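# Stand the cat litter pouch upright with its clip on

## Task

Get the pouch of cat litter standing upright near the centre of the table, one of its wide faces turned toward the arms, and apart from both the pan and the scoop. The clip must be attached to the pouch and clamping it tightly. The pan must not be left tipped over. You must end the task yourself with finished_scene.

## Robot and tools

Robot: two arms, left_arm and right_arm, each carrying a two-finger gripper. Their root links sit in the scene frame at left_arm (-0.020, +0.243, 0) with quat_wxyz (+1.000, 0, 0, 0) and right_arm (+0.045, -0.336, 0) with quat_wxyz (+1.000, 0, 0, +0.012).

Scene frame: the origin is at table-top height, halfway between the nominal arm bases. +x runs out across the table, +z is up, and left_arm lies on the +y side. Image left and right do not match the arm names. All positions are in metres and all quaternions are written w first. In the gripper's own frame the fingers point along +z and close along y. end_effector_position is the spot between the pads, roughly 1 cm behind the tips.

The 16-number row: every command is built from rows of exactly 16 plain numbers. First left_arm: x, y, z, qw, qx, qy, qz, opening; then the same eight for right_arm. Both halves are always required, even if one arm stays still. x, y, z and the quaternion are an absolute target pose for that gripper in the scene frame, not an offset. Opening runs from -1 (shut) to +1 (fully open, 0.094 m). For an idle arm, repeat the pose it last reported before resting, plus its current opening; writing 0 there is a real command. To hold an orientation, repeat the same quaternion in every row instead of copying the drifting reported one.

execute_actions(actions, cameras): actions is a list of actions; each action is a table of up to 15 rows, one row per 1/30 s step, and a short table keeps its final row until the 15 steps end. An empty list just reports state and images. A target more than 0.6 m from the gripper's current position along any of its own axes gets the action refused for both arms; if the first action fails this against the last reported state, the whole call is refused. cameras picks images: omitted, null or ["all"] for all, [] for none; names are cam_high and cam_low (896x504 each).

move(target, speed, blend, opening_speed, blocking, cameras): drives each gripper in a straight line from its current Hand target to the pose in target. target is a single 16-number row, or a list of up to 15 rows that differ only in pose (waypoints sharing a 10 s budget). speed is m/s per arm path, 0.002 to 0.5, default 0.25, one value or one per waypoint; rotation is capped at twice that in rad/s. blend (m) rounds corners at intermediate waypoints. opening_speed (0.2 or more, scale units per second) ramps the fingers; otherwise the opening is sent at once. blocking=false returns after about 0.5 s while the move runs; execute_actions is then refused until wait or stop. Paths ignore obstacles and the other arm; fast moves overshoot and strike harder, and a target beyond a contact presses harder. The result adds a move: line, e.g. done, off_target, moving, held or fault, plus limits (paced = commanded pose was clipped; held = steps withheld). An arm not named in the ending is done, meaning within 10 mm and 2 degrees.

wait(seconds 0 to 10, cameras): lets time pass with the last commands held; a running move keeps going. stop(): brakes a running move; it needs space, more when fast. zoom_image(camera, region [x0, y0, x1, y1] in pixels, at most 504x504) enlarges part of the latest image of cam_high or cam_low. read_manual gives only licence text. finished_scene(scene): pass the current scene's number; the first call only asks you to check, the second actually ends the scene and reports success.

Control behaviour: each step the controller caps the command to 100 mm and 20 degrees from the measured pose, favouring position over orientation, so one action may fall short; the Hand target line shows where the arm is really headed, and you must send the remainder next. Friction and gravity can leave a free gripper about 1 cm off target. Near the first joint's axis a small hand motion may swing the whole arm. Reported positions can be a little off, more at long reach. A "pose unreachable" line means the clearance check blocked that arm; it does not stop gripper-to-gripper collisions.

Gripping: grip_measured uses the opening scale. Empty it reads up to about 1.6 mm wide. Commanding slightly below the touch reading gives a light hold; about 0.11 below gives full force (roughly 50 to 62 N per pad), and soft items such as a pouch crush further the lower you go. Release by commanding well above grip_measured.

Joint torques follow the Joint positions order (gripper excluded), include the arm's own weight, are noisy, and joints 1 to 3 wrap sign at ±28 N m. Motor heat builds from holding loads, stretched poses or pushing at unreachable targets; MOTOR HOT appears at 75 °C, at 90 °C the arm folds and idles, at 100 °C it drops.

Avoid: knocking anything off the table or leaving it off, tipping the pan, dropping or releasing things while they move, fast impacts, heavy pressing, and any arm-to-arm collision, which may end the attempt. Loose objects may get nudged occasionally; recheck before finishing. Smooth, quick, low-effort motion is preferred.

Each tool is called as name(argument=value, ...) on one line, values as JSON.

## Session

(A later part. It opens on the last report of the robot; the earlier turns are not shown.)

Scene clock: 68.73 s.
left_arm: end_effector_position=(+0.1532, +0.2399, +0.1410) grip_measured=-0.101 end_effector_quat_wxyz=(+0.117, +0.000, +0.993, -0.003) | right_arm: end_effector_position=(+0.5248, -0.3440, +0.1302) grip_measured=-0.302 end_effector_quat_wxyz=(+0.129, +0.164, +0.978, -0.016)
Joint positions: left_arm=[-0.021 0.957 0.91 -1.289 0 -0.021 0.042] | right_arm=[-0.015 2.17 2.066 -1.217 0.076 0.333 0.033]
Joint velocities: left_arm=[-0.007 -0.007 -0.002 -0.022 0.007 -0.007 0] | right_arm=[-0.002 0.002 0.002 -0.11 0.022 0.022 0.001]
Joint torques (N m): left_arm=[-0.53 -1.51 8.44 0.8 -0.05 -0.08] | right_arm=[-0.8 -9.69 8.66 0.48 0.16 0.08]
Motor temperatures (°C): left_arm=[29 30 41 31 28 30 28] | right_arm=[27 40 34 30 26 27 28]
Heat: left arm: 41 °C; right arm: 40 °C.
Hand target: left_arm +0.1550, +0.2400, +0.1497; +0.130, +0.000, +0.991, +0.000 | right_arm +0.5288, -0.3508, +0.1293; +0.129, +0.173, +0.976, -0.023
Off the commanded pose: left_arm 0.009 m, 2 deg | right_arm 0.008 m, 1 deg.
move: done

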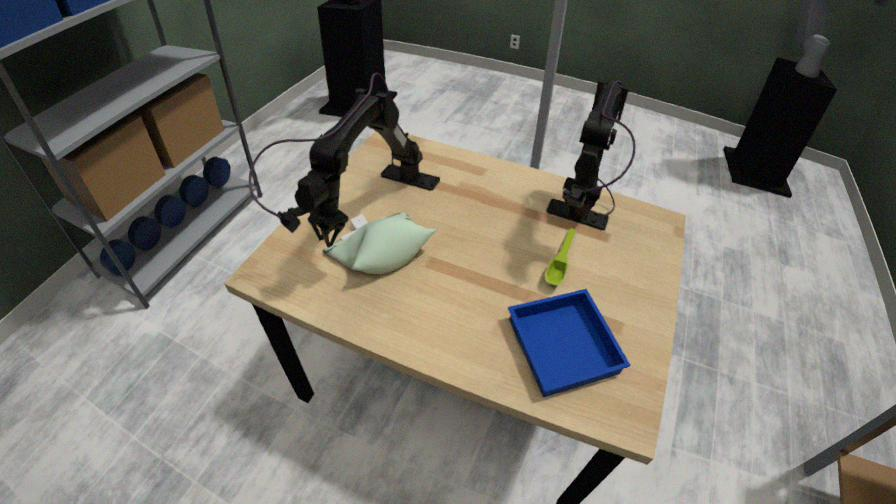

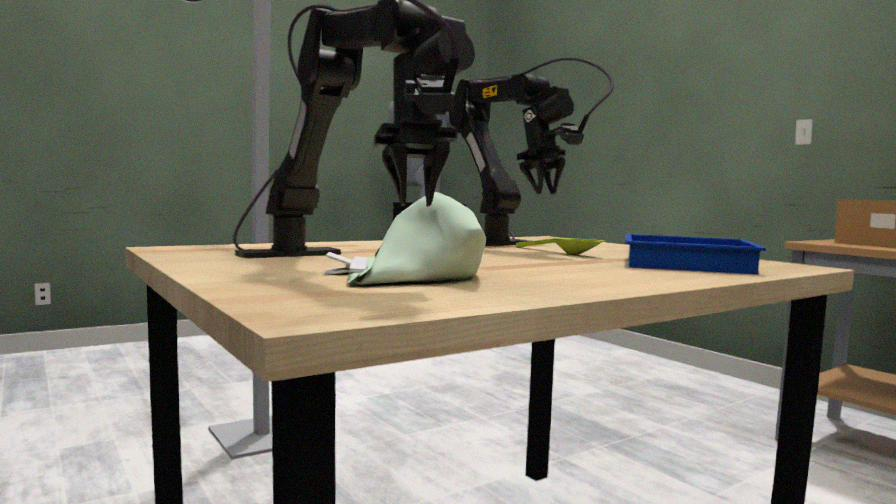

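move(target=[[0.155,0.24,0.15,0.1305,0,0.9914,0,-0.1,0.53,-0.378,0.11,0.1026,0.1898,0.9762,-0.0199,0.2],[0.155,0.24,0.15,0.1305,0,0.9914,0,-0.1,0.527,-0.378,0.02,0,0.1908,0.9816,0,0.2]], speed=[0.1,0.08], blend=0.02)

Scene clock: 75.17 s.
left_arm: end_effector_position=(+0.1532, +0.2399, +0.1410) grip_measured=-0.101 end_effector_quat_wxyz=(+0.117, +0.000, +0.993, -0.003) | right_arm: end_effector_position=(+0.5238, -0.3752, +0.0220) grip_measured=+0.198 end_effector_quat_wxyz=(+0.003, +0.192, +0.981, -0.003)
Joint positions: left_arm=[-0.021 0.957 0.91 -1.289 0 -0.021 0.042] | right_arm=[-0.106 2.476 2.191 -1.281 0.006 0.304 0.056]
Joint velocities: left_arm=[-0.007 -0.002 0.017 -0.051 0.037 0.037 -0.001] | right_arm=[-0.002 -0.002 0.002 -0.022 -0.007 0.081 0]
Joint torques (N m): left_arm=[-0.49 -1.57 8.34 0.78 -0.08 -0.06] | right_arm=[-0.72 -11.19 8.23 0.1 -0.08 -0.11]
Motor temperatures (°C): left_arm=[29 30 41 31 28 30 28] | right_arm=[27 40 35 30 26 27 28]
Heat: left arm: 41 °C; right arm: 40 °C.
Hand target: left_arm +0.1551, +0.2400, +0.1497; +0.131, +0.000, +0.991, +0.000 | right_arm +0.5267, -0.3784, +0.0190; +0.002, +0.193, +0.981, -0.001
Off the commanded pose: left_arm 0.009 m, 2 deg | right_arm 0.005 m, 0 deg.
move: done; blend cut to 0.0168 m at target 1

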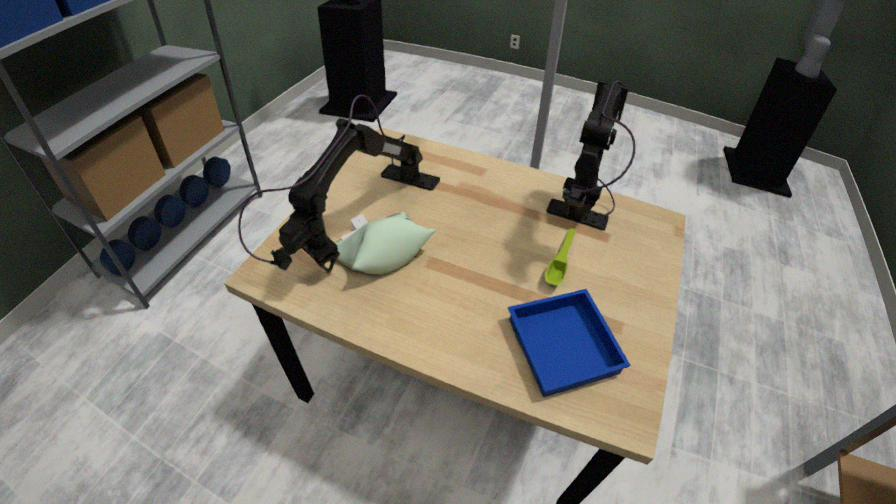

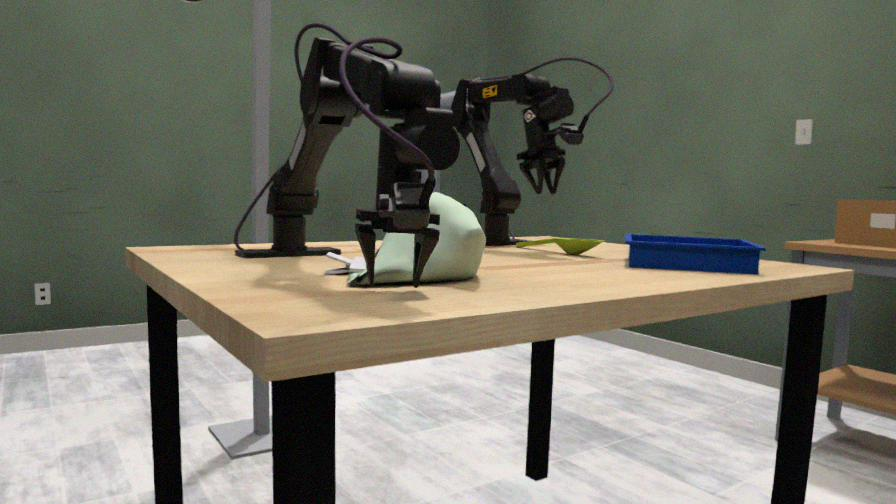

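move(target=[[0.155,0.24,0.15,0.1305,0,0.9914,0,-0.1,0.49,-0.36,0.018,-0.0683,0.2074,0.9758,0.0145,0.2],[0.155,0.24,0.15,0.1305,0,0.9914,0,-0.1,0.45,-0.34,0.018,-0.0925,0.2576,0.9615,0.0248,0.2]], speed=[0.06,0.05], blend=0.02)

Scene clock: 79.83 s.
left_arm: end_effector_position=(+0.1532, +0.2399, +0.1410) grip_measured=-0.101 end_effector_quat_wxyz=(+0.117, +0.000, +0.993, -0.003) | right_arm: end_effector_position=(+0.4685, -0.3604, +0.0162) grip_measured=+0.198 end_effector_quat_wxyz=(-0.059, +0.259, +0.964, +0.006)
Joint positions: left_arm=[-0.021 0.957 0.91 -1.289 0 -0.021 0.042] | right_arm=[-0.098 2.344 1.926 -1.266 -0.033 0.449 0.056]
Joint velocities: left_arm=[0.007 0.012 0.012 -0.007 0.037 0.007 0] | right_arm=[-0.002 -0.002 0.012 0.007 -0.051 -0.007 -0.001]
Joint torques (N m): left_arm=[-0.65 -1.47 8.75 0.83 -0.05 -0.05] | right_arm=[2.21 -12.98 3.1 -0.5 -0.63 0.21]
Motor temperatures (°C): left_arm=[29 30 41 31 28 30 28] | right_arm=[27 43 35 30 26 27 28]
Heat: left arm: 41 °C; right arm: 43 °C.
Hand target: left_arm +0.1551, +0.2400, +0.1497; +0.131, +0.000, +0.991, +0.000 | right_arm +0.4513, -0.3398, +0.0179; -0.093, +0.260, +0.961, +0.024
Off the commanded pose: left_arm 0.009 m, 2 deg | right_arm 0.028 m, 4 deg.
move: off_target (right_arm)

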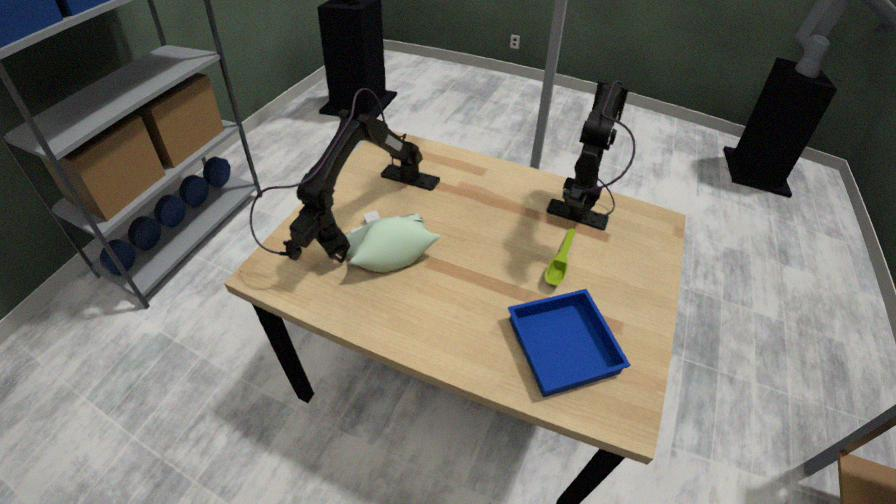

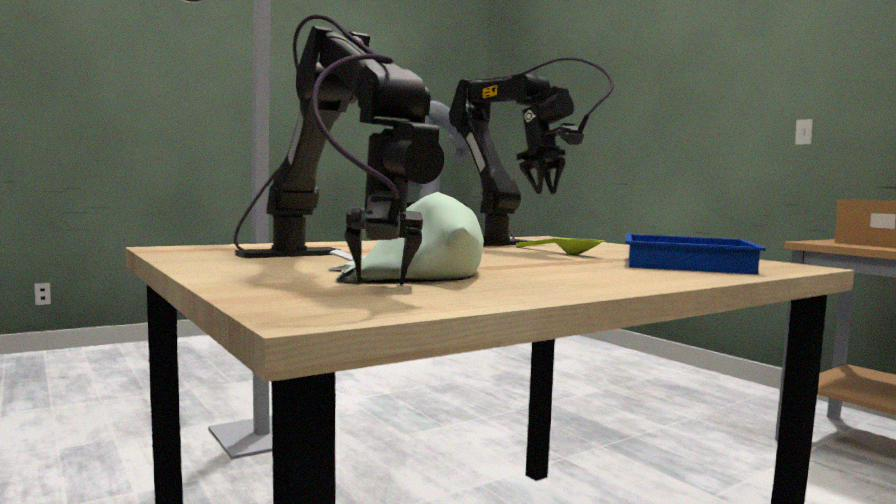

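zoom_image(camera="cam_low", region=[320, 170, 500, 300])

zoom_image(camera="cam_high", region=[290, 190, 470, 292])

Scaled by 2.800.

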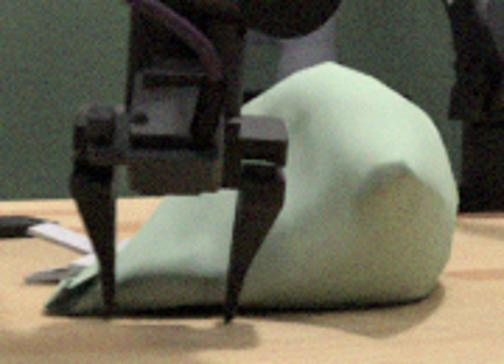

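Scaled by 2.800.

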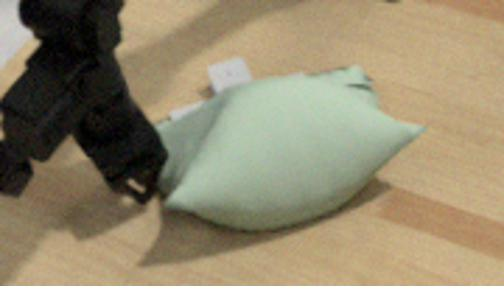

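move(target=[[0.155,0.24,0.15,0.1305,0,0.9914,0,-0.1,0.41,-0.33,0.018,-0.1206,0.3794,0.916,0.0499,0.2],[0.155,0.24,0.15,0.1305,0,0.9914,0,-0.1,0.365,-0.31,0.018,-0.1368,0.4788,0.8638,0.0758,0.2]], speed=[0.05,0.05], blend=0.02)

Scene clock: 86.23 s.
left_arm: end_effector_position=(+0.1532, +0.2399, +0.1410) grip_measured=-0.101 end_effector_quat_wxyz=(+0.117, +0.000, +0.993, -0.003) | right_arm: end_effector_position=(+0.3788, -0.3241, +0.0152) grip_measured=+0.198 end_effector_quat_wxyz=(-0.111, +0.480, +0.868, +0.059)
Joint positions: left_arm=[-0.021 0.957 0.91 -1.289 0 -0.021 0.042] | right_arm=[-0.098 2.033 1.394 -1.087 -0.2 0.921 0.056]
Joint velocities: left_arm=[0.002 -0.012 -0.012 0.037 -0.051 -0.022 0] | right_arm=[0.007 0.002 -0.002 -0.066 -0.007 0.022 0]
Joint torques (N m): left_arm=[-0.53 -1.62 8.39 0.79 -0.1 -0.03] | right_arm=[1.24 -10.52 3.19 -0.41 -0.8 0.05]
Motor temperatures (°C): left_arm=[29 30 41 31 28 30 28] | right_arm=[27 44 34 29 26 27 28]
Heat: left arm: 41 °C; right arm: 44 °C.
Hand target: left_arm +0.1551, +0.2400, +0.1497; +0.131, +0.000, +0.991, +0.000 | right_arm +0.3667, -0.3091, +0.0186; -0.137, +0.480, +0.863, +0.075
Off the commanded pose: left_arm 0.009 m, 2 deg | right_arm 0.020 m, 4 deg.
move: off_target (right_arm)

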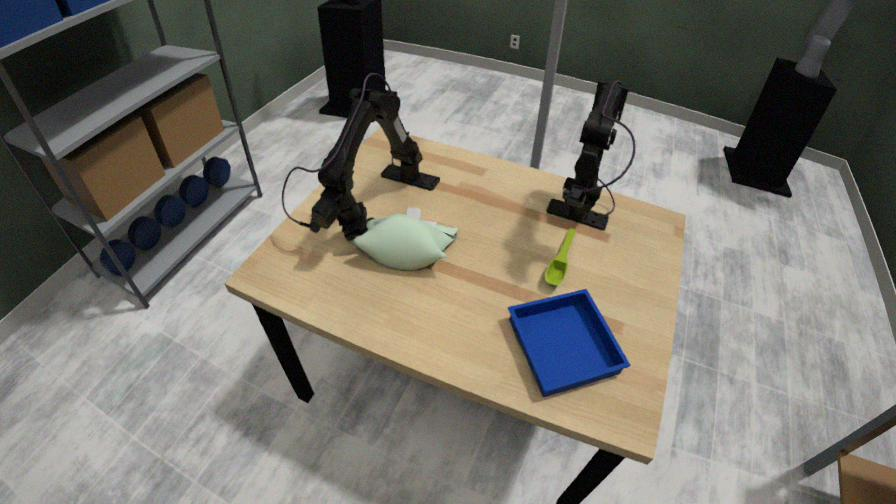

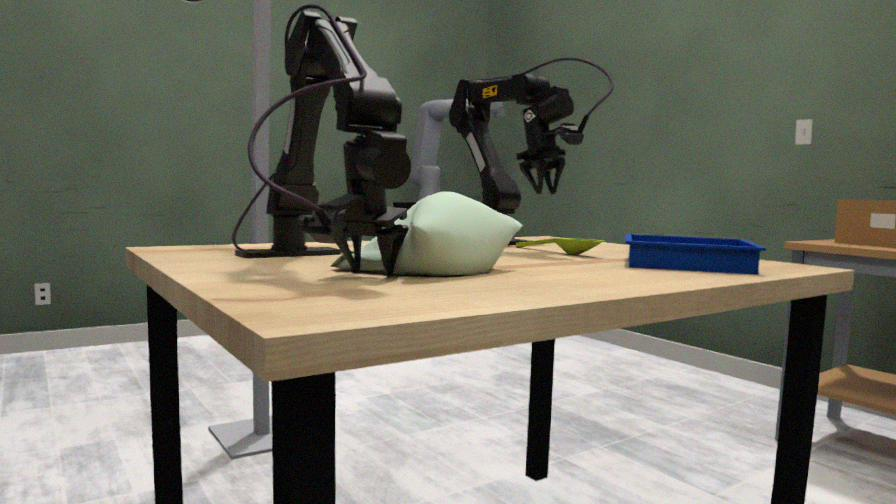

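zoom_image(camera="cam_high", region=[310, 180, 490, 282])

zoom_image(camera="cam_low", region=[320, 170, 540, 300])

Scaled by 2.800.

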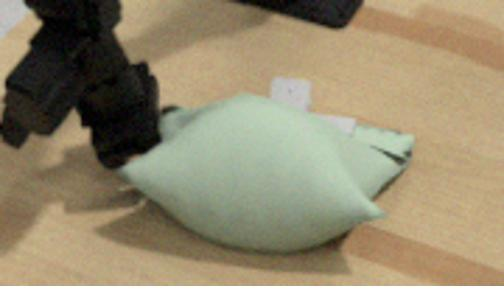

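Scaled by 2.291.

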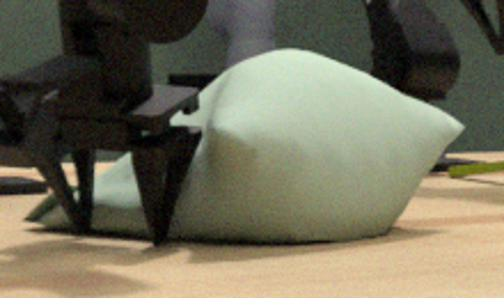

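move(target=[[0.155,0.24,0.15,0.1305,0,0.9914,0,-0.1,0.375,-0.375,0.03,-0.1319,0.5307,0.833,0.084,0.2],[0.155,0.24,0.15,0.1305,0,0.9914,0,-0.1,0.33,-0.378,0.018,-0.1368,0.6063,0.776,0.1069,0.2],[0.155,0.24,0.15,0.1305,0,0.9914,0,-0.1,0.332,-0.29,0.016,-0.133,0.633,0.7544,0.1116,0.2]], speed=[0.08,0.1,0.06], blend=0.01)

Scene clock: 92.70 s.
left_arm: end_effector_position=(+0.1532, +0.2399, +0.1410) grip_measured=-0.101 end_effector_quat_wxyz=(+0.117, +0.000, +0.993, -0.003) | right_arm: end_effector_position=(+0.3312, -0.3119, +0.0161) grip_measured=+0.198 end_effector_quat_wxyz=(-0.119, +0.647, +0.750, +0.076)
Joint positions: left_arm=[-0.021 0.957 0.91 -1.289 0 -0.021 0.042] | right_arm=[-0.106 1.823 1.099 -0.952 -0.263 1.327 0.056]
Joint velocities: left_arm=[0.002 0.002 -0.002 0.022 -0.066 0.007 -0.001] | right_arm=[-0.007 -0.022 0.002 0.037 -0.037 0.051 0]
Joint torques (N m): left_arm=[-0.42 -1.48 8.43 0.77 -0.07 -0.03] | right_arm=[2.84 -8.2 3.15 0.22 -1.12 -0.06]
Motor temperatures (°C): left_arm=[29 30 41 31 28 30 28] | right_arm=[27 43 34 29 26 27 28]
Heat: left arm: 41 °C; right arm: 43 °C.
Hand target: left_arm +0.1551, +0.2400, +0.1497; +0.131, +0.000, +0.991, +0.000 | right_arm +0.3320, -0.2903, +0.0177; -0.135, +0.632, +0.755, +0.110
Off the commanded pose: left_arm 0.009 m, 2 deg | right_arm 0.022 m, 5 deg.
move: off_target (right_arm)

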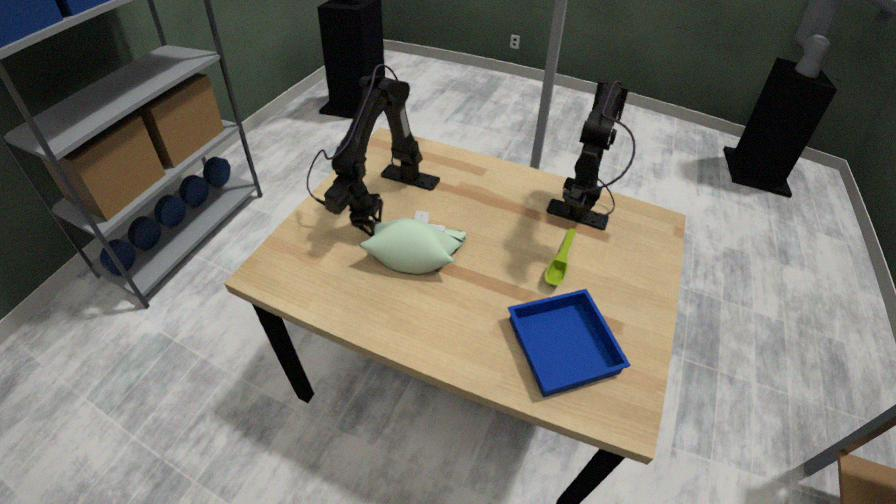

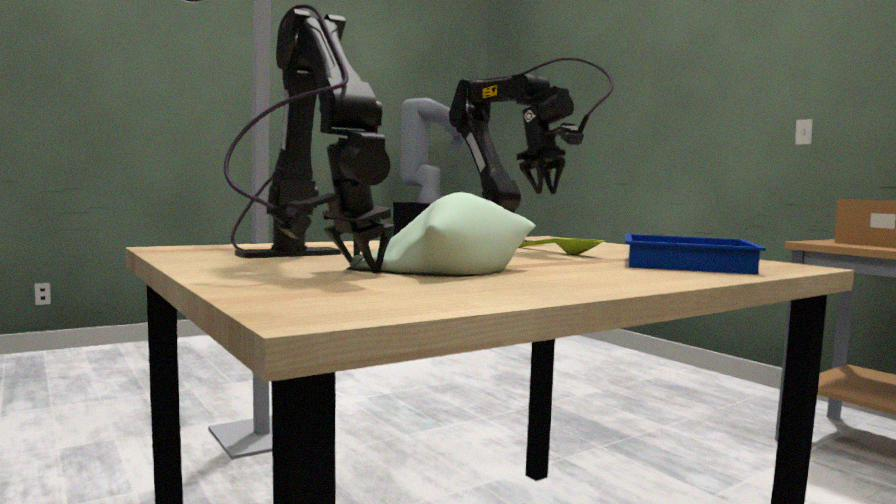

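zoom_image(camera="cam_high", region=[320, 180, 500, 282])

zoom_image(camera="cam_low", region=[320, 170, 540, 300])

Scaled by 2.800.

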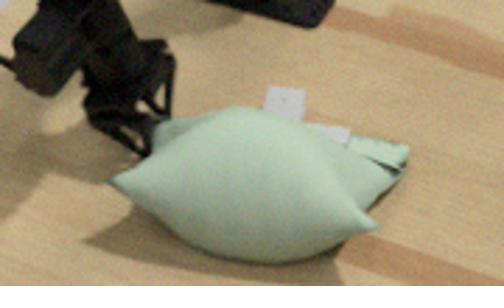

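Scaled by 2.291.

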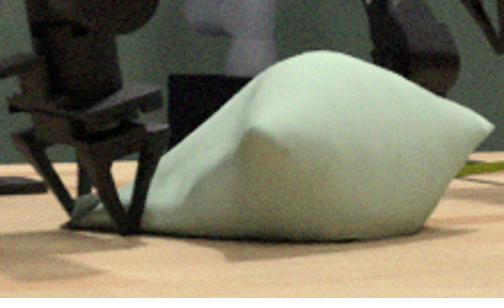

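move(target=[[0.155,0.24,0.15,0.1305,0,0.9914,0,-0.1,0.325,-0.27,0.016,-0.133,0.633,0.7544,0.1116,0.2],[0.155,0.24,0.15,0.1305,0,0.9914,0,-0.1,0.318,-0.215,0.016,-0.127,0.6716,0.7203,0.1184,0.2]], speed=[0.06,0.06], blend=0.01)

zoom_image(camera="cam_high", region=[320, 180, 500, 282])

zoom_image(camera="cam_low", region=[320, 170, 540, 300])

Scene clock: 94.80 s.
left_arm: end_effector_position=(+0.1532, +0.2399, +0.1410) grip_measured=-0.101 end_effector_quat_wxyz=(+0.117, +0.000, +0.993, -0.003) | right_arm: end_effector_position=(+0.3171, -0.2383, +0.0164) grip_measured=+0.198 end_effector_quat_wxyz=(-0.110, +0.689, +0.712, +0.078)
Joint positions: left_arm=[-0.021 0.957 0.91 -1.289 0 -0.021 0.042] | right_arm=[0.151 1.739 1.001 -0.835 -0.27 1.714 0.056]
Joint velocities: left_arm=[-0.017 -0.007 -0.002 -0.037 -0.066 -0.007 -0.001] | right_arm=[0.007 -0.007 -0.012 -0.007 0.007 -0.051 -0.001]
Joint torques (N m): left_arm=[-0.39 -1.54 8.57 0.77 -0.1 -0.06] | right_arm=[2.95 -7.28 3.55 0.61 -1.16 0.01]
Motor temperatures (°C): left_arm=[29 30 41 31 28 30 28] | right_arm=[27 43 34 29 27 27 28]
Heat: left arm: 41 °C; right arm: 43 °C.
Hand target: left_arm +0.1551, +0.2400, +0.1497; +0.131, +0.000, +0.991, +0.000 | right_arm +0.3175, -0.2147, +0.0181; -0.131, +0.670, +0.721, +0.116
Off the commanded pose: left_arm 0.009 m, 2 deg | right_arm 0.023 m, 6 deg.
move: off_target (right_arm)

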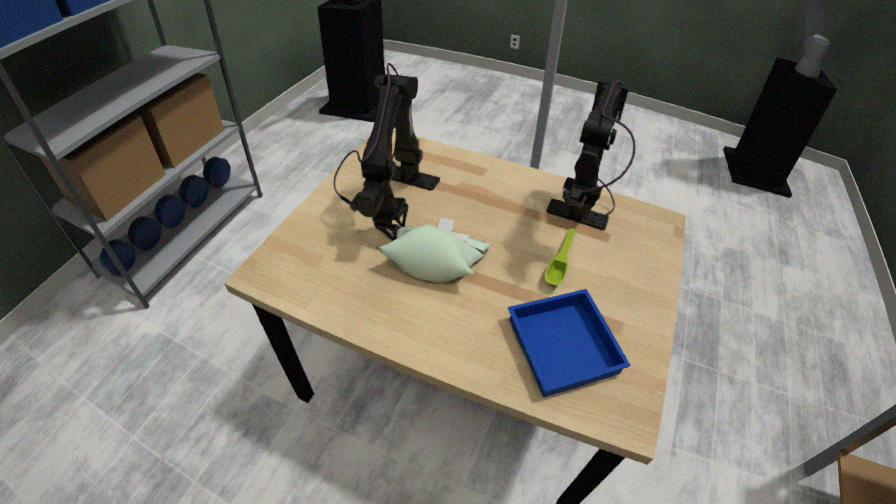

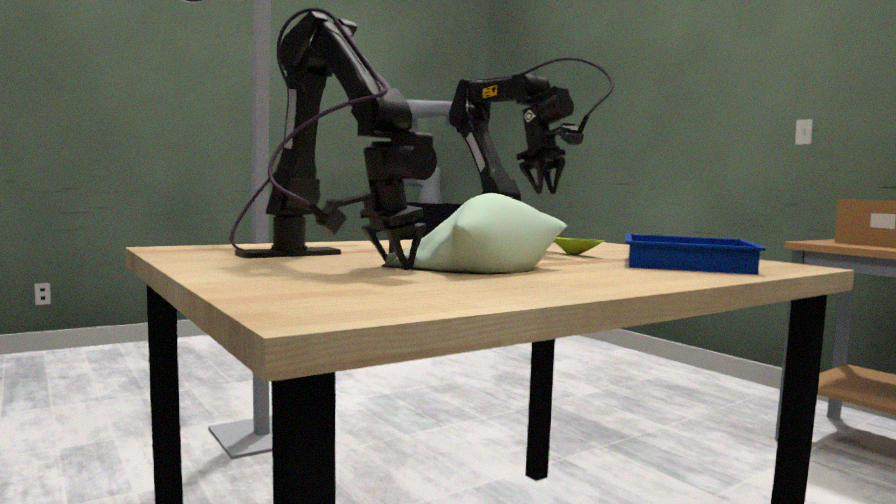

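Scaled by 2.800.

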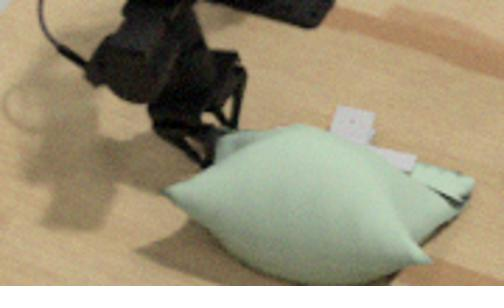

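Scaled by 2.291.

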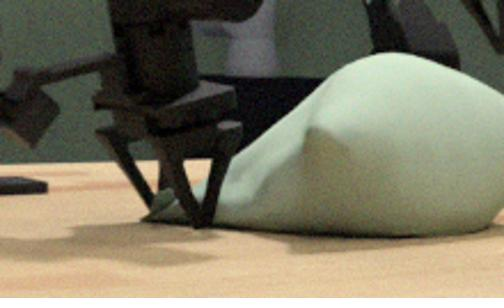

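move(target=[[0.155,0.24,0.15,0.1305,0,0.9914,0,-0.1,0.314,-0.18,0.016,-0.1285,0.662,0.7292,0.1168,0.2],[0.155,0.24,0.15,0.1305,0,0.9914,0,-0.1,0.31,-0.135,0.016,-0.131,0.6461,0.7432,0.1139,0.2]], speed=[0.06,0.06], blend=0.01)

zoom_image(camera="cam_high", region=[340, 180, 520, 282])

zoom_image(camera="cam_low", region=[360, 170, 610, 300])

Scene clock: 97.07 s.
left_arm: end_effector_position=(+0.1532, +0.2399, +0.1410) grip_measured=-0.101 end_effector_quat_wxyz=(+0.117, +0.000, +0.993, -0.003) | right_arm: end_effector_position=(+0.3040, -0.1634, +0.0171) grip_measured=+0.199 end_effector_quat_wxyz=(-0.111, +0.676, +0.725, +0.077)
Joint positions: left_arm=[-0.021 0.957 0.91 -1.289 0 -0.021 0.042] | right_arm=[0.41 1.764 1.033 -0.78 -0.265 1.943 0.056]
Joint velocities: left_arm=[-0.017 -0.007 0.007 -0.051 0.022 0.037 -0.001] | right_arm=[-0.017 -0.007 -0.012 -0.037 0.037 -0.037 0]
Joint torques (N m): left_arm=[-0.53 -1.55 8.51 0.74 -0.1 -0.02] | right_arm=[3.37 -5 7.15 0.81 -1 -0.34]
Motor temperatures (°C): left_arm=[29 30 41 31 28 30 28] | right_arm=[27 42 34 29 27 27 28]
Heat: left arm: 41 °C; right arm: 42 °C.
Hand target: left_arm +0.1551, +0.2400, +0.1497; +0.131, +0.000, +0.991, +0.000 | right_arm +0.3084, -0.1354, +0.0182; -0.134, +0.645, +0.744, +0.112
Off the commanded pose: left_arm 0.009 m, 2 deg | right_arm 0.029 m, 6 deg.
move: off_target (right_arm)

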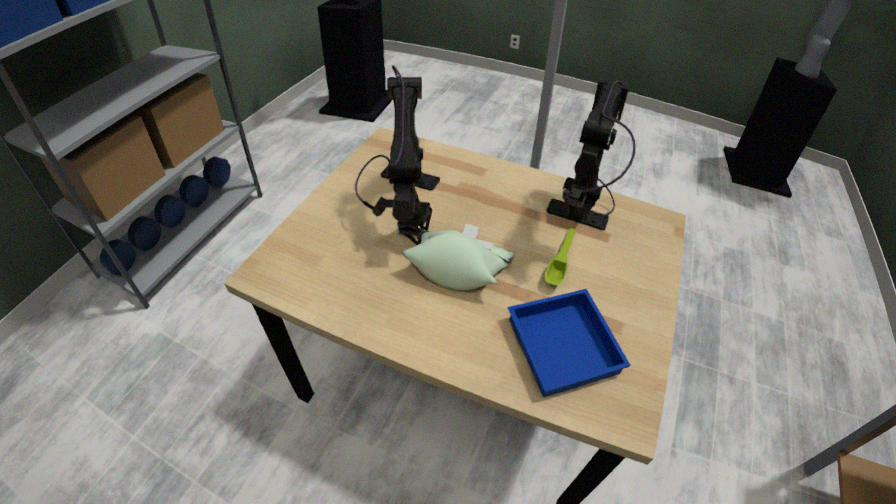

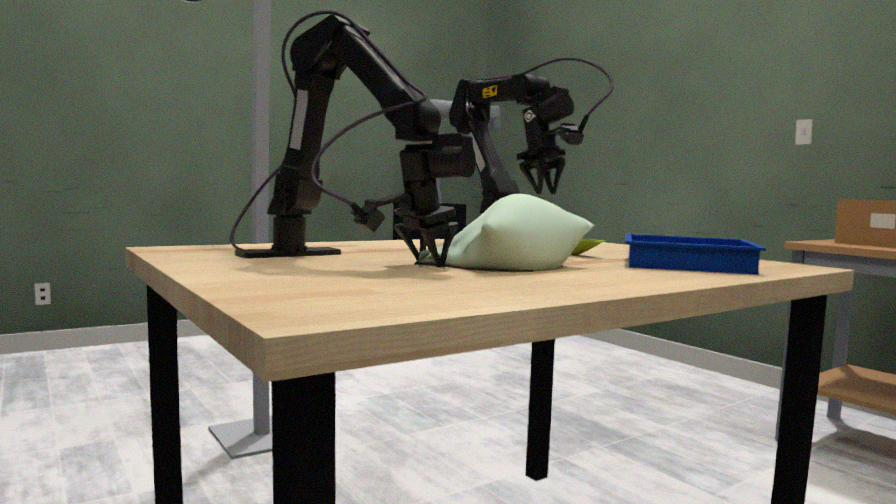

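Scaled by 2.800.

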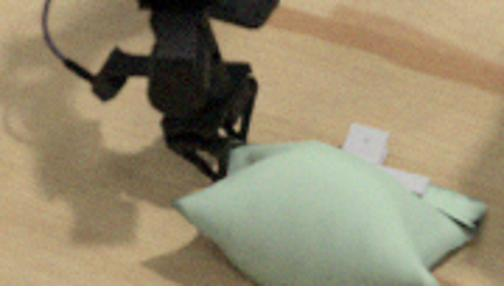

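Scaled by 2.016.

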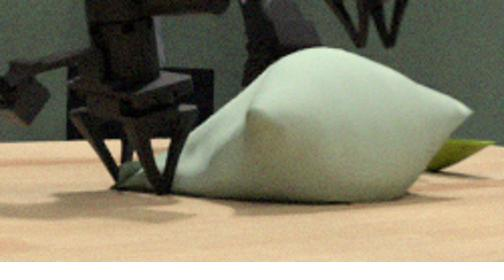

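move(target=[[0.155,0.24,0.15,0.1305,0,0.9914,0,-0.1,0.305,-0.225,0.03,-0.131,0.6461,0.7432,0.1139,0.2],[0.155,0.24,0.15,0.1305,0,0.9914,0,-0.1,0.34,-0.25,0.15,0,0.4226,0.9063,0,0.2],[0.155,0.24,0.15,0.1305,0,0.9914,0,-0.1,0.505,-0.115,0.13,0.1736,0,0.9848,0,0.2],[0.155,0.24,0.15,0.1305,0,0.9914,0,-0.1,0.505,-0.105,0.018,0.0436,0,0.999,0,0.2]], speed=[0.08,0.15,0.2,0.1], blend=[0.02,0.03,0.02,0])

zoom_image(camera="cam_high", region=[360, 200, 540, 302])

zoom_image(camera="cam_low", region=[390, 160, 640, 300])

Scene clock: 106.20 s.
left_arm: end_effector_position=(+0.1532, +0.2399, +0.1410) grip_measured=-0.101 end_effector_quat_wxyz=(+0.117, +0.000, +0.993, -0.003) | right_arm: end_effector_position=(+0.5011, -0.1063, +0.0213) grip_measured=+0.199 end_effector_quat_wxyz=(+0.047, -0.001, +0.999, +0.001)
Joint positions: left_arm=[-0.021 0.957 0.91 -1.289 0 -0.021 0.042] | right_arm=[0.455 2.538 2.299 -1.246 0.041 0.474 0.056]
Joint velocities: left_arm=[0.007 0.022 -0.017 0.022 0.022 0.037 0.001] | right_arm=[0.007 0.007 0.002 0.007 -0.022 -0.007 0]
Joint torques (N m): left_arm=[-0.34 -1.59 8.46 0.8 -0.07 0] | right_arm=[-0.73 -11.56 8.16 0.22 -0.04 -0.04]
Motor temperatures (°C): left_arm=[29 30 42 31 28 30 28] | right_arm=[27 42 35 29 27 27 28]
Heat: left arm: 42 °C; right arm: 42 °C.
Hand target: left_arm +0.1551, +0.2400, +0.1497; +0.131, +0.000, +0.991, +0.000 | right_arm +0.5046, -0.1085, +0.0163; +0.044, +0.000, +0.999, +0.001
Off the commanded pose: left_arm 0.009 m, 2 deg | right_arm 0.005 m, 0 deg.
move: done

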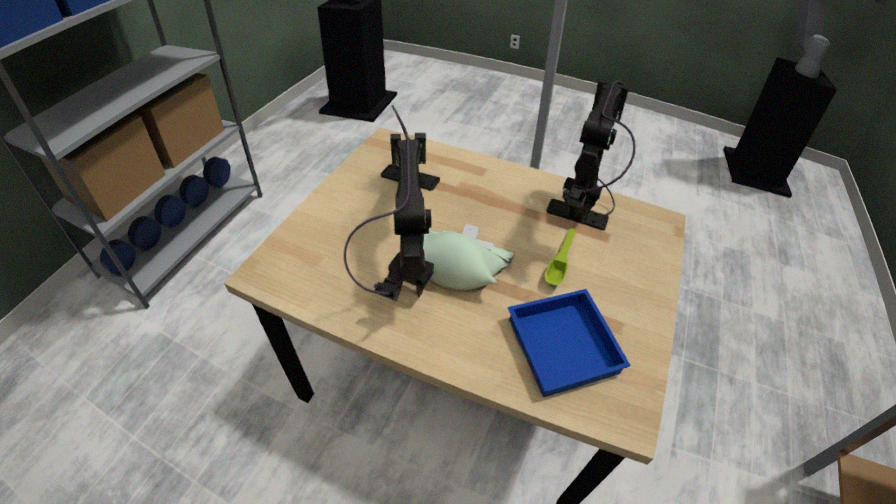

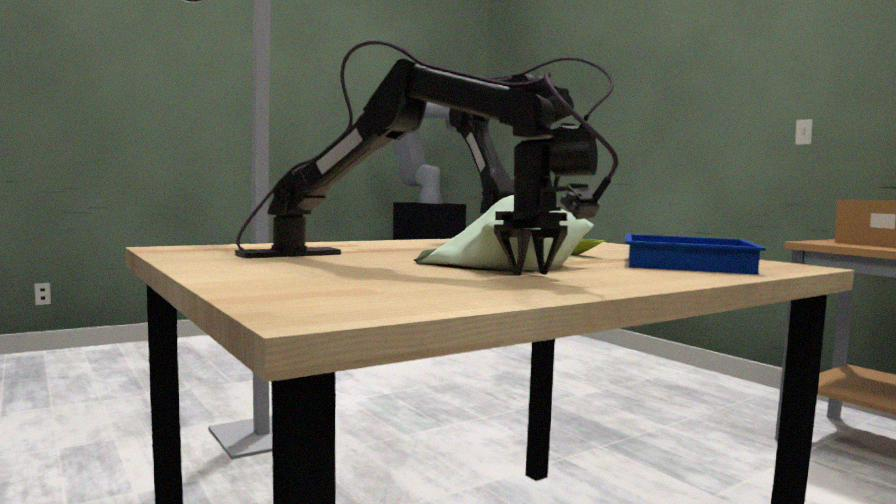

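Scaled by 2.800.

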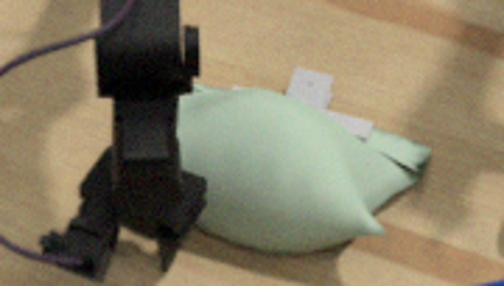

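Scaled by 2.016.

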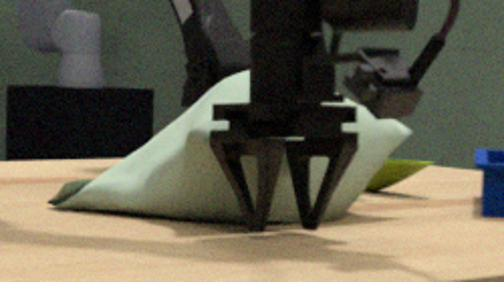

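move(target=[[0.155,0.24,0.15,0.1305,0,0.9914,0,-0.1,0.47,-0.105,0.016,-0.0262,0,0.9997,0,0.2],[0.155,0.24,0.15,0.1305,0,0.9914,0,-0.1,0.42,-0.10,0.016,-0.0698,0,0.9976,0,0.2]], speed=[0.08,0.06], blend=0.02)

zoom_image(camera="cam_high", region=[360, 200, 540, 302])

zoom_image(camera="cam_low", region=[390, 160, 640, 300])

Scene clock: 108.47 s.
left_arm: end_effector_position=(+0.1532, +0.2399, +0.1410) grip_measured=-0.101 end_effector_quat_wxyz=(+0.117, +0.000, +0.993, -0.003) | right_arm: end_effector_position=(+0.4513, -0.1091, +0.0162) grip_measured=+0.199 end_effector_quat_wxyz=(-0.028, +0.019, +0.999, +0.001)
Joint positions: left_arm=[-0.021 0.957 0.91 -1.289 0 -0.021 0.042] | right_arm=[0.472 2.466 2.149 -1.302 -0.03 0.532 0.056]
Joint velocities: left_arm=[0.007 -0.007 0.002 0.037 0.037 -0.007 -0.001] | right_arm=[-0.002 0.012 0.002 -0.037 -0.037 0.022 0.001]
Joint torques (N m): left_arm=[-0.53 -1.47 8.39 0.79 -0.08 0.02] | right_arm=[3 -13.76 3.21 -0.44 -0.51 0]
Motor temperatures (°C): left_arm=[28 30 42 31 28 30 28] | right_arm=[27 42 35 29 27 27 28]
Heat: left arm: 42 °C; right arm: 42 °C.
Hand target: left_arm +0.1551, +0.2400, +0.1497; +0.131, +0.000, +0.991, +0.000 | right_arm +0.4214, -0.0995, +0.0159; -0.070, +0.003, +0.998, -0.001
Off the commanded pose: left_arm 0.009 m, 2 deg | right_arm 0.033 m, 5 deg.
move: off_target (right_arm)

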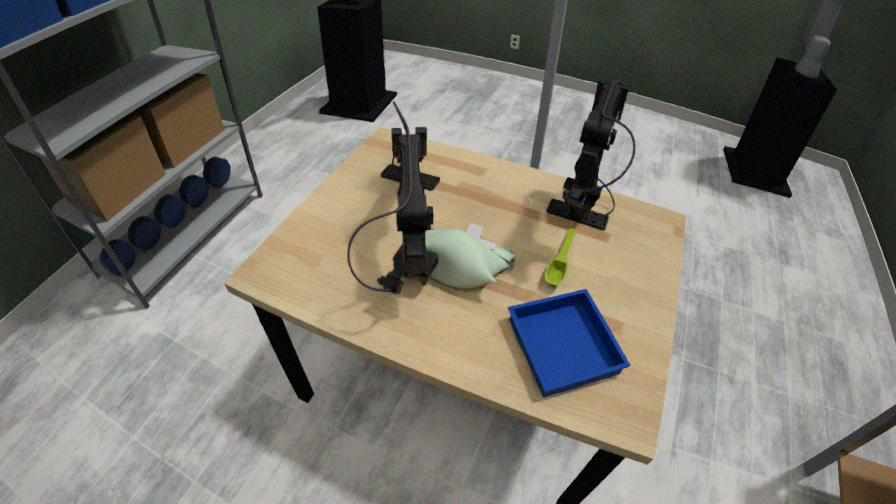

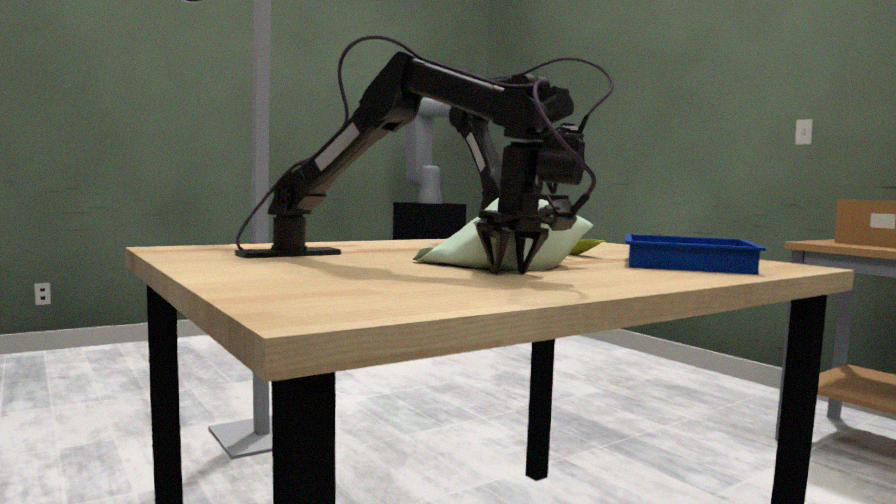

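Scaled by 2.800.

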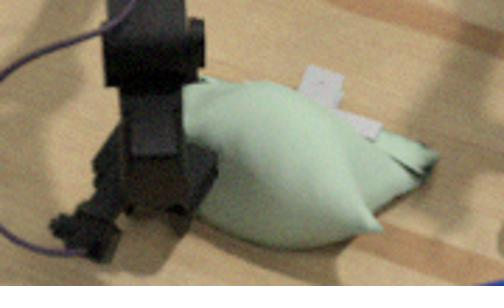

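Scaled by 2.016.

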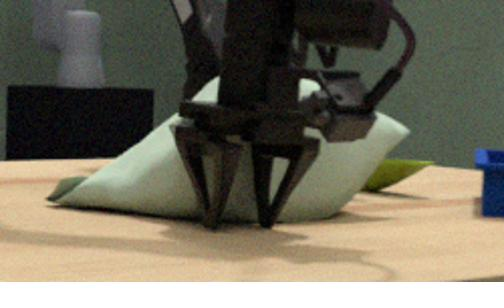

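move(target=[[0.33,0.20,0.17,0.1736,0,0.9848,0,0.2,0.45,-0.108,0.016,-0.0349,0,0.9994,0,0.2],[0.50,0.075,0.14,0.2164,0,0.9763,0,0.2,0.45,-0.108,0.016,-0.0349,0,0.9994,0,0.2],[0.508,0.072,0.02,0.1045,0,0.9945,0,0.2,0.45,-0.108,0.016,-0.0349,0,0.9994,0,0.2]], speed=[0.2,0.2,0.12], blend=[0.03,0.02,0])

zoom_image(camera="cam_high", region=[360, 200, 540, 302])

zoom_image(camera="cam_low", region=[390, 160, 640, 300])

Scene clock: 113.00 s.
left_arm: end_effector_position=(+0.5032, +0.0689, +0.0208) grip_measured=+0.199 end_effector_quat_wxyz=(+0.108, +0.005, +0.994, +0.005) | right_arm: end_effector_position=(+0.4538, -0.1088, +0.0169) grip_measured=+0.199 end_effector_quat_wxyz=(-0.023, +0.008, +1.000, +0.002)
Joint positions: left_arm=[-0.349 2.625 2.443 -1.187 -0.082 -0.331 0.056] | right_arm=[0.471 2.466 2.152 -1.296 -0.026 0.511 0.056]
Joint velocities: left_arm=[0.002 -0.017 -0.007 -0.066 0.095 -0.007 0] | right_arm=[-0.012 -0.002 -0.002 0.051 0.022 0.051 -0.001]
Joint torques (N m): left_arm=[0.4 -12.01 8.54 0.69 0 -0.04] | right_arm=[0.01 -11.59 7.38 -0.2 -0.18 -0.16]
Motor temperatures (°C): left_arm=[28 32 41 31 28 30 28] | right_arm=[27 45 36 29 27 27 28]
Heat: left arm: 41 °C; right arm: 45 °C.
Hand target: left_arm +0.5046, +0.0712, +0.0157; +0.104, +0.000, +0.995, +0.005 | right_arm +0.4500, -0.1079, +0.0160; -0.034, +0.000, +0.999, +0.000
Off the commanded pose: left_arm 0.006 m, 1 deg | right_arm 0.004 m, 2 deg.
move: done

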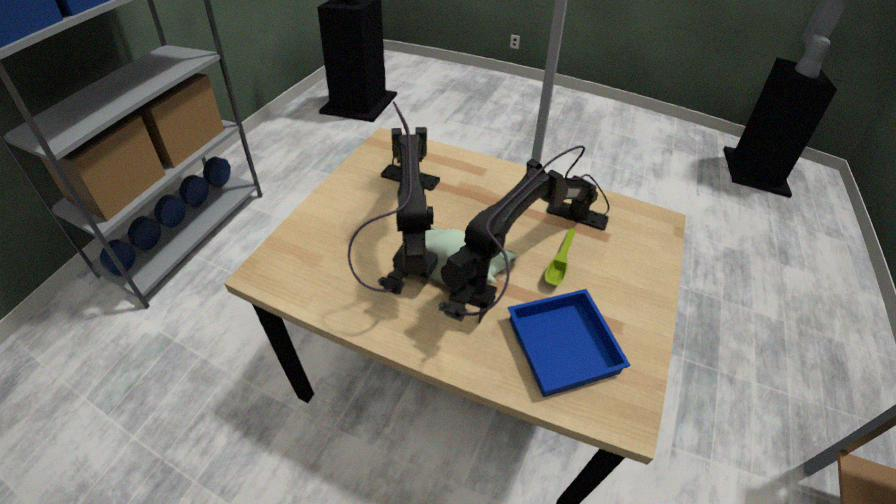

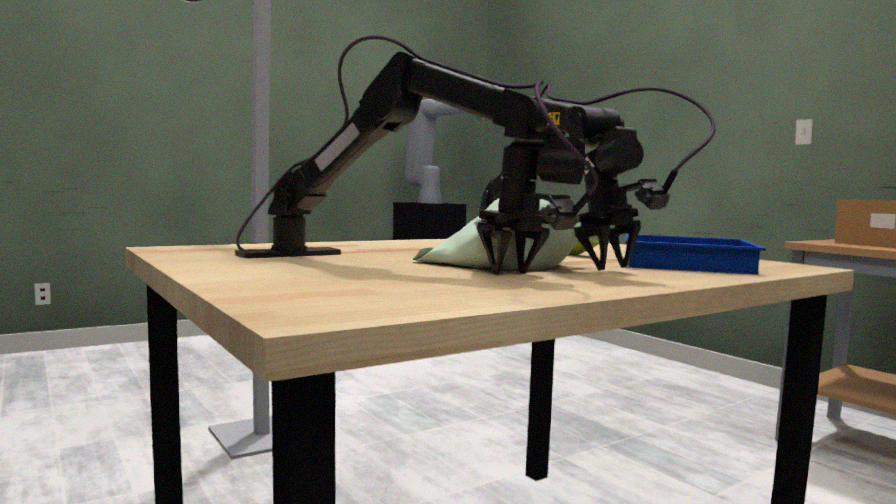

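Scaled by 2.800.

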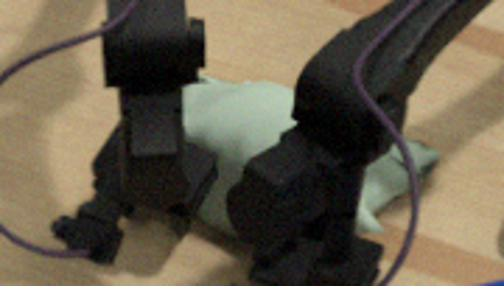

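Scaled by 2.016.

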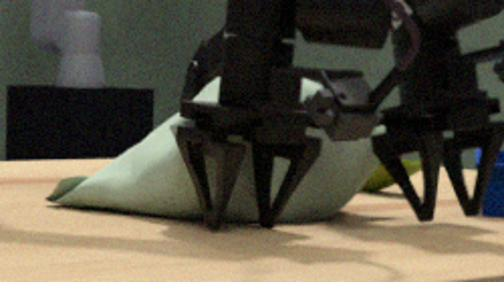

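move(target=[[0.46,0.07,0.016,0.0436,0,0.999,0,0.2,0.43,-0.105,0.016,-0.061,0,0.9981,0,0.2],[0.42,0.07,0.016,-0.0436,0,0.999,0,0.2,0.39,-0.105,0.016,-0.0958,0,0.9954,0,0.2],[0.38,0.07,0.016,-0.0958,0,0.9954,0,0.2,0.35,-0.105,0.016,-0.1305,0,0.9914,0,0.2]], speed=[0.06,0.06,0.06], blend=[0.01,0.01,0])

zoom_image(camera="cam_high", region=[360, 180, 540, 302])

zoom_image(camera="cam_low", region=[390, 160, 640, 300])

Scene clock: 117.30 s.
left_arm: end_effector_position=(+0.3936, +0.0718, +0.0136) grip_measured=+0.199 end_effector_quat_wxyz=(-0.079, -0.005, +0.997, -0.001) | right_arm: end_effector_position=(+0.3756, -0.1069, +0.0153) grip_measured=+0.199 end_effector_quat_wxyz=(-0.097, +0.013, +0.995, +0.004)
Joint positions: left_arm=[-0.37 2.501 2.193 -1.408 0.06 -0.376 0.056] | right_arm=[0.531 2.298 1.832 -1.265 -0.11 0.571 0.056]
Joint velocities: left_arm=[-0.007 0.017 -0.007 -0.037 -0.051 0.007 -0.001] | right_arm=[0.007 0.002 -0.022 0.081 -0.095 -0.081 -0.001]
Joint torques (N m): left_arm=[-0.88 -14.17 4.18 -0.25 0.09 -0.04] | right_arm=[2.48 -12.21 3.12 -0.58 -0.49 -0.05]
Motor temperatures (°C): left_arm=[28 35 40 31 28 30 28] | right_arm=[27 46 35 29 27 27 28]
Heat: left arm: 40 °C; right arm: 46 °C.
Hand target: left_arm +0.3802, +0.0711, +0.0192; -0.096, -0.003, +0.995, +0.004 | right_arm +0.3509, -0.1035, +0.0160; -0.131, +0.002, +0.991, -0.001
Off the commanded pose: left_arm 0.014 m, 2 deg | right_arm 0.026 m, 4 deg.
move: off_target (left_arm, right_arm)

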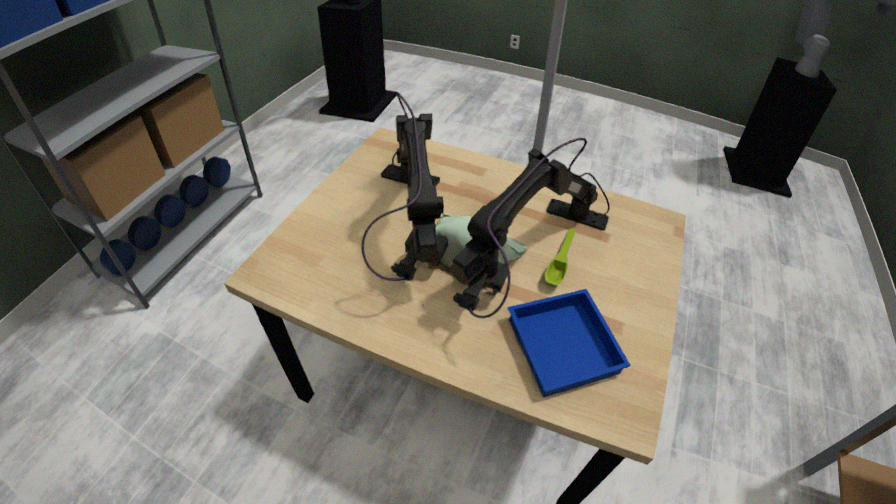

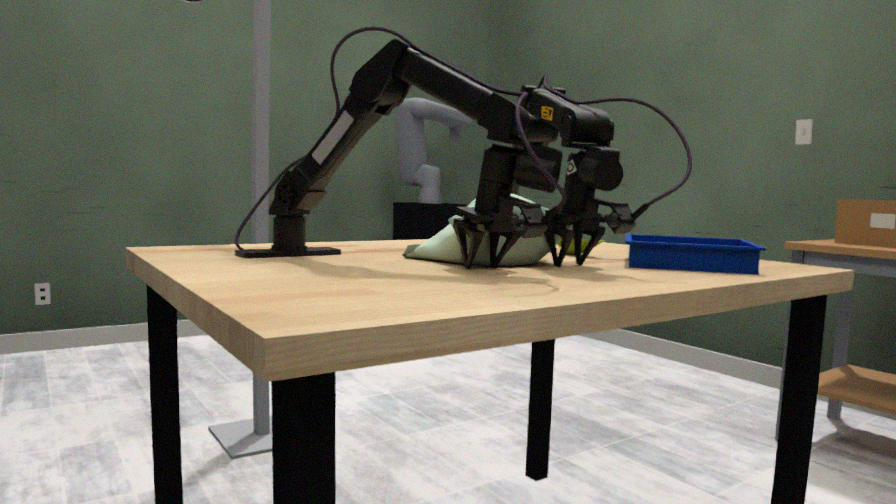

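Scaled by 2.800.

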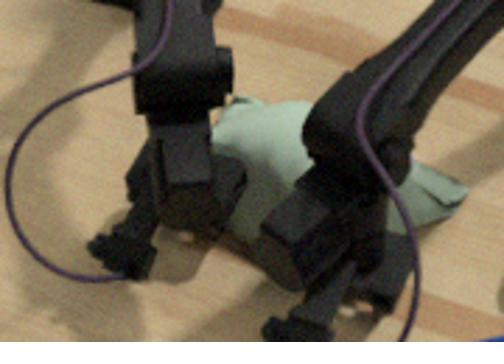

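Scaled by 2.016.

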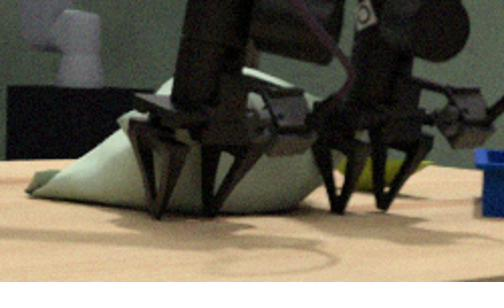

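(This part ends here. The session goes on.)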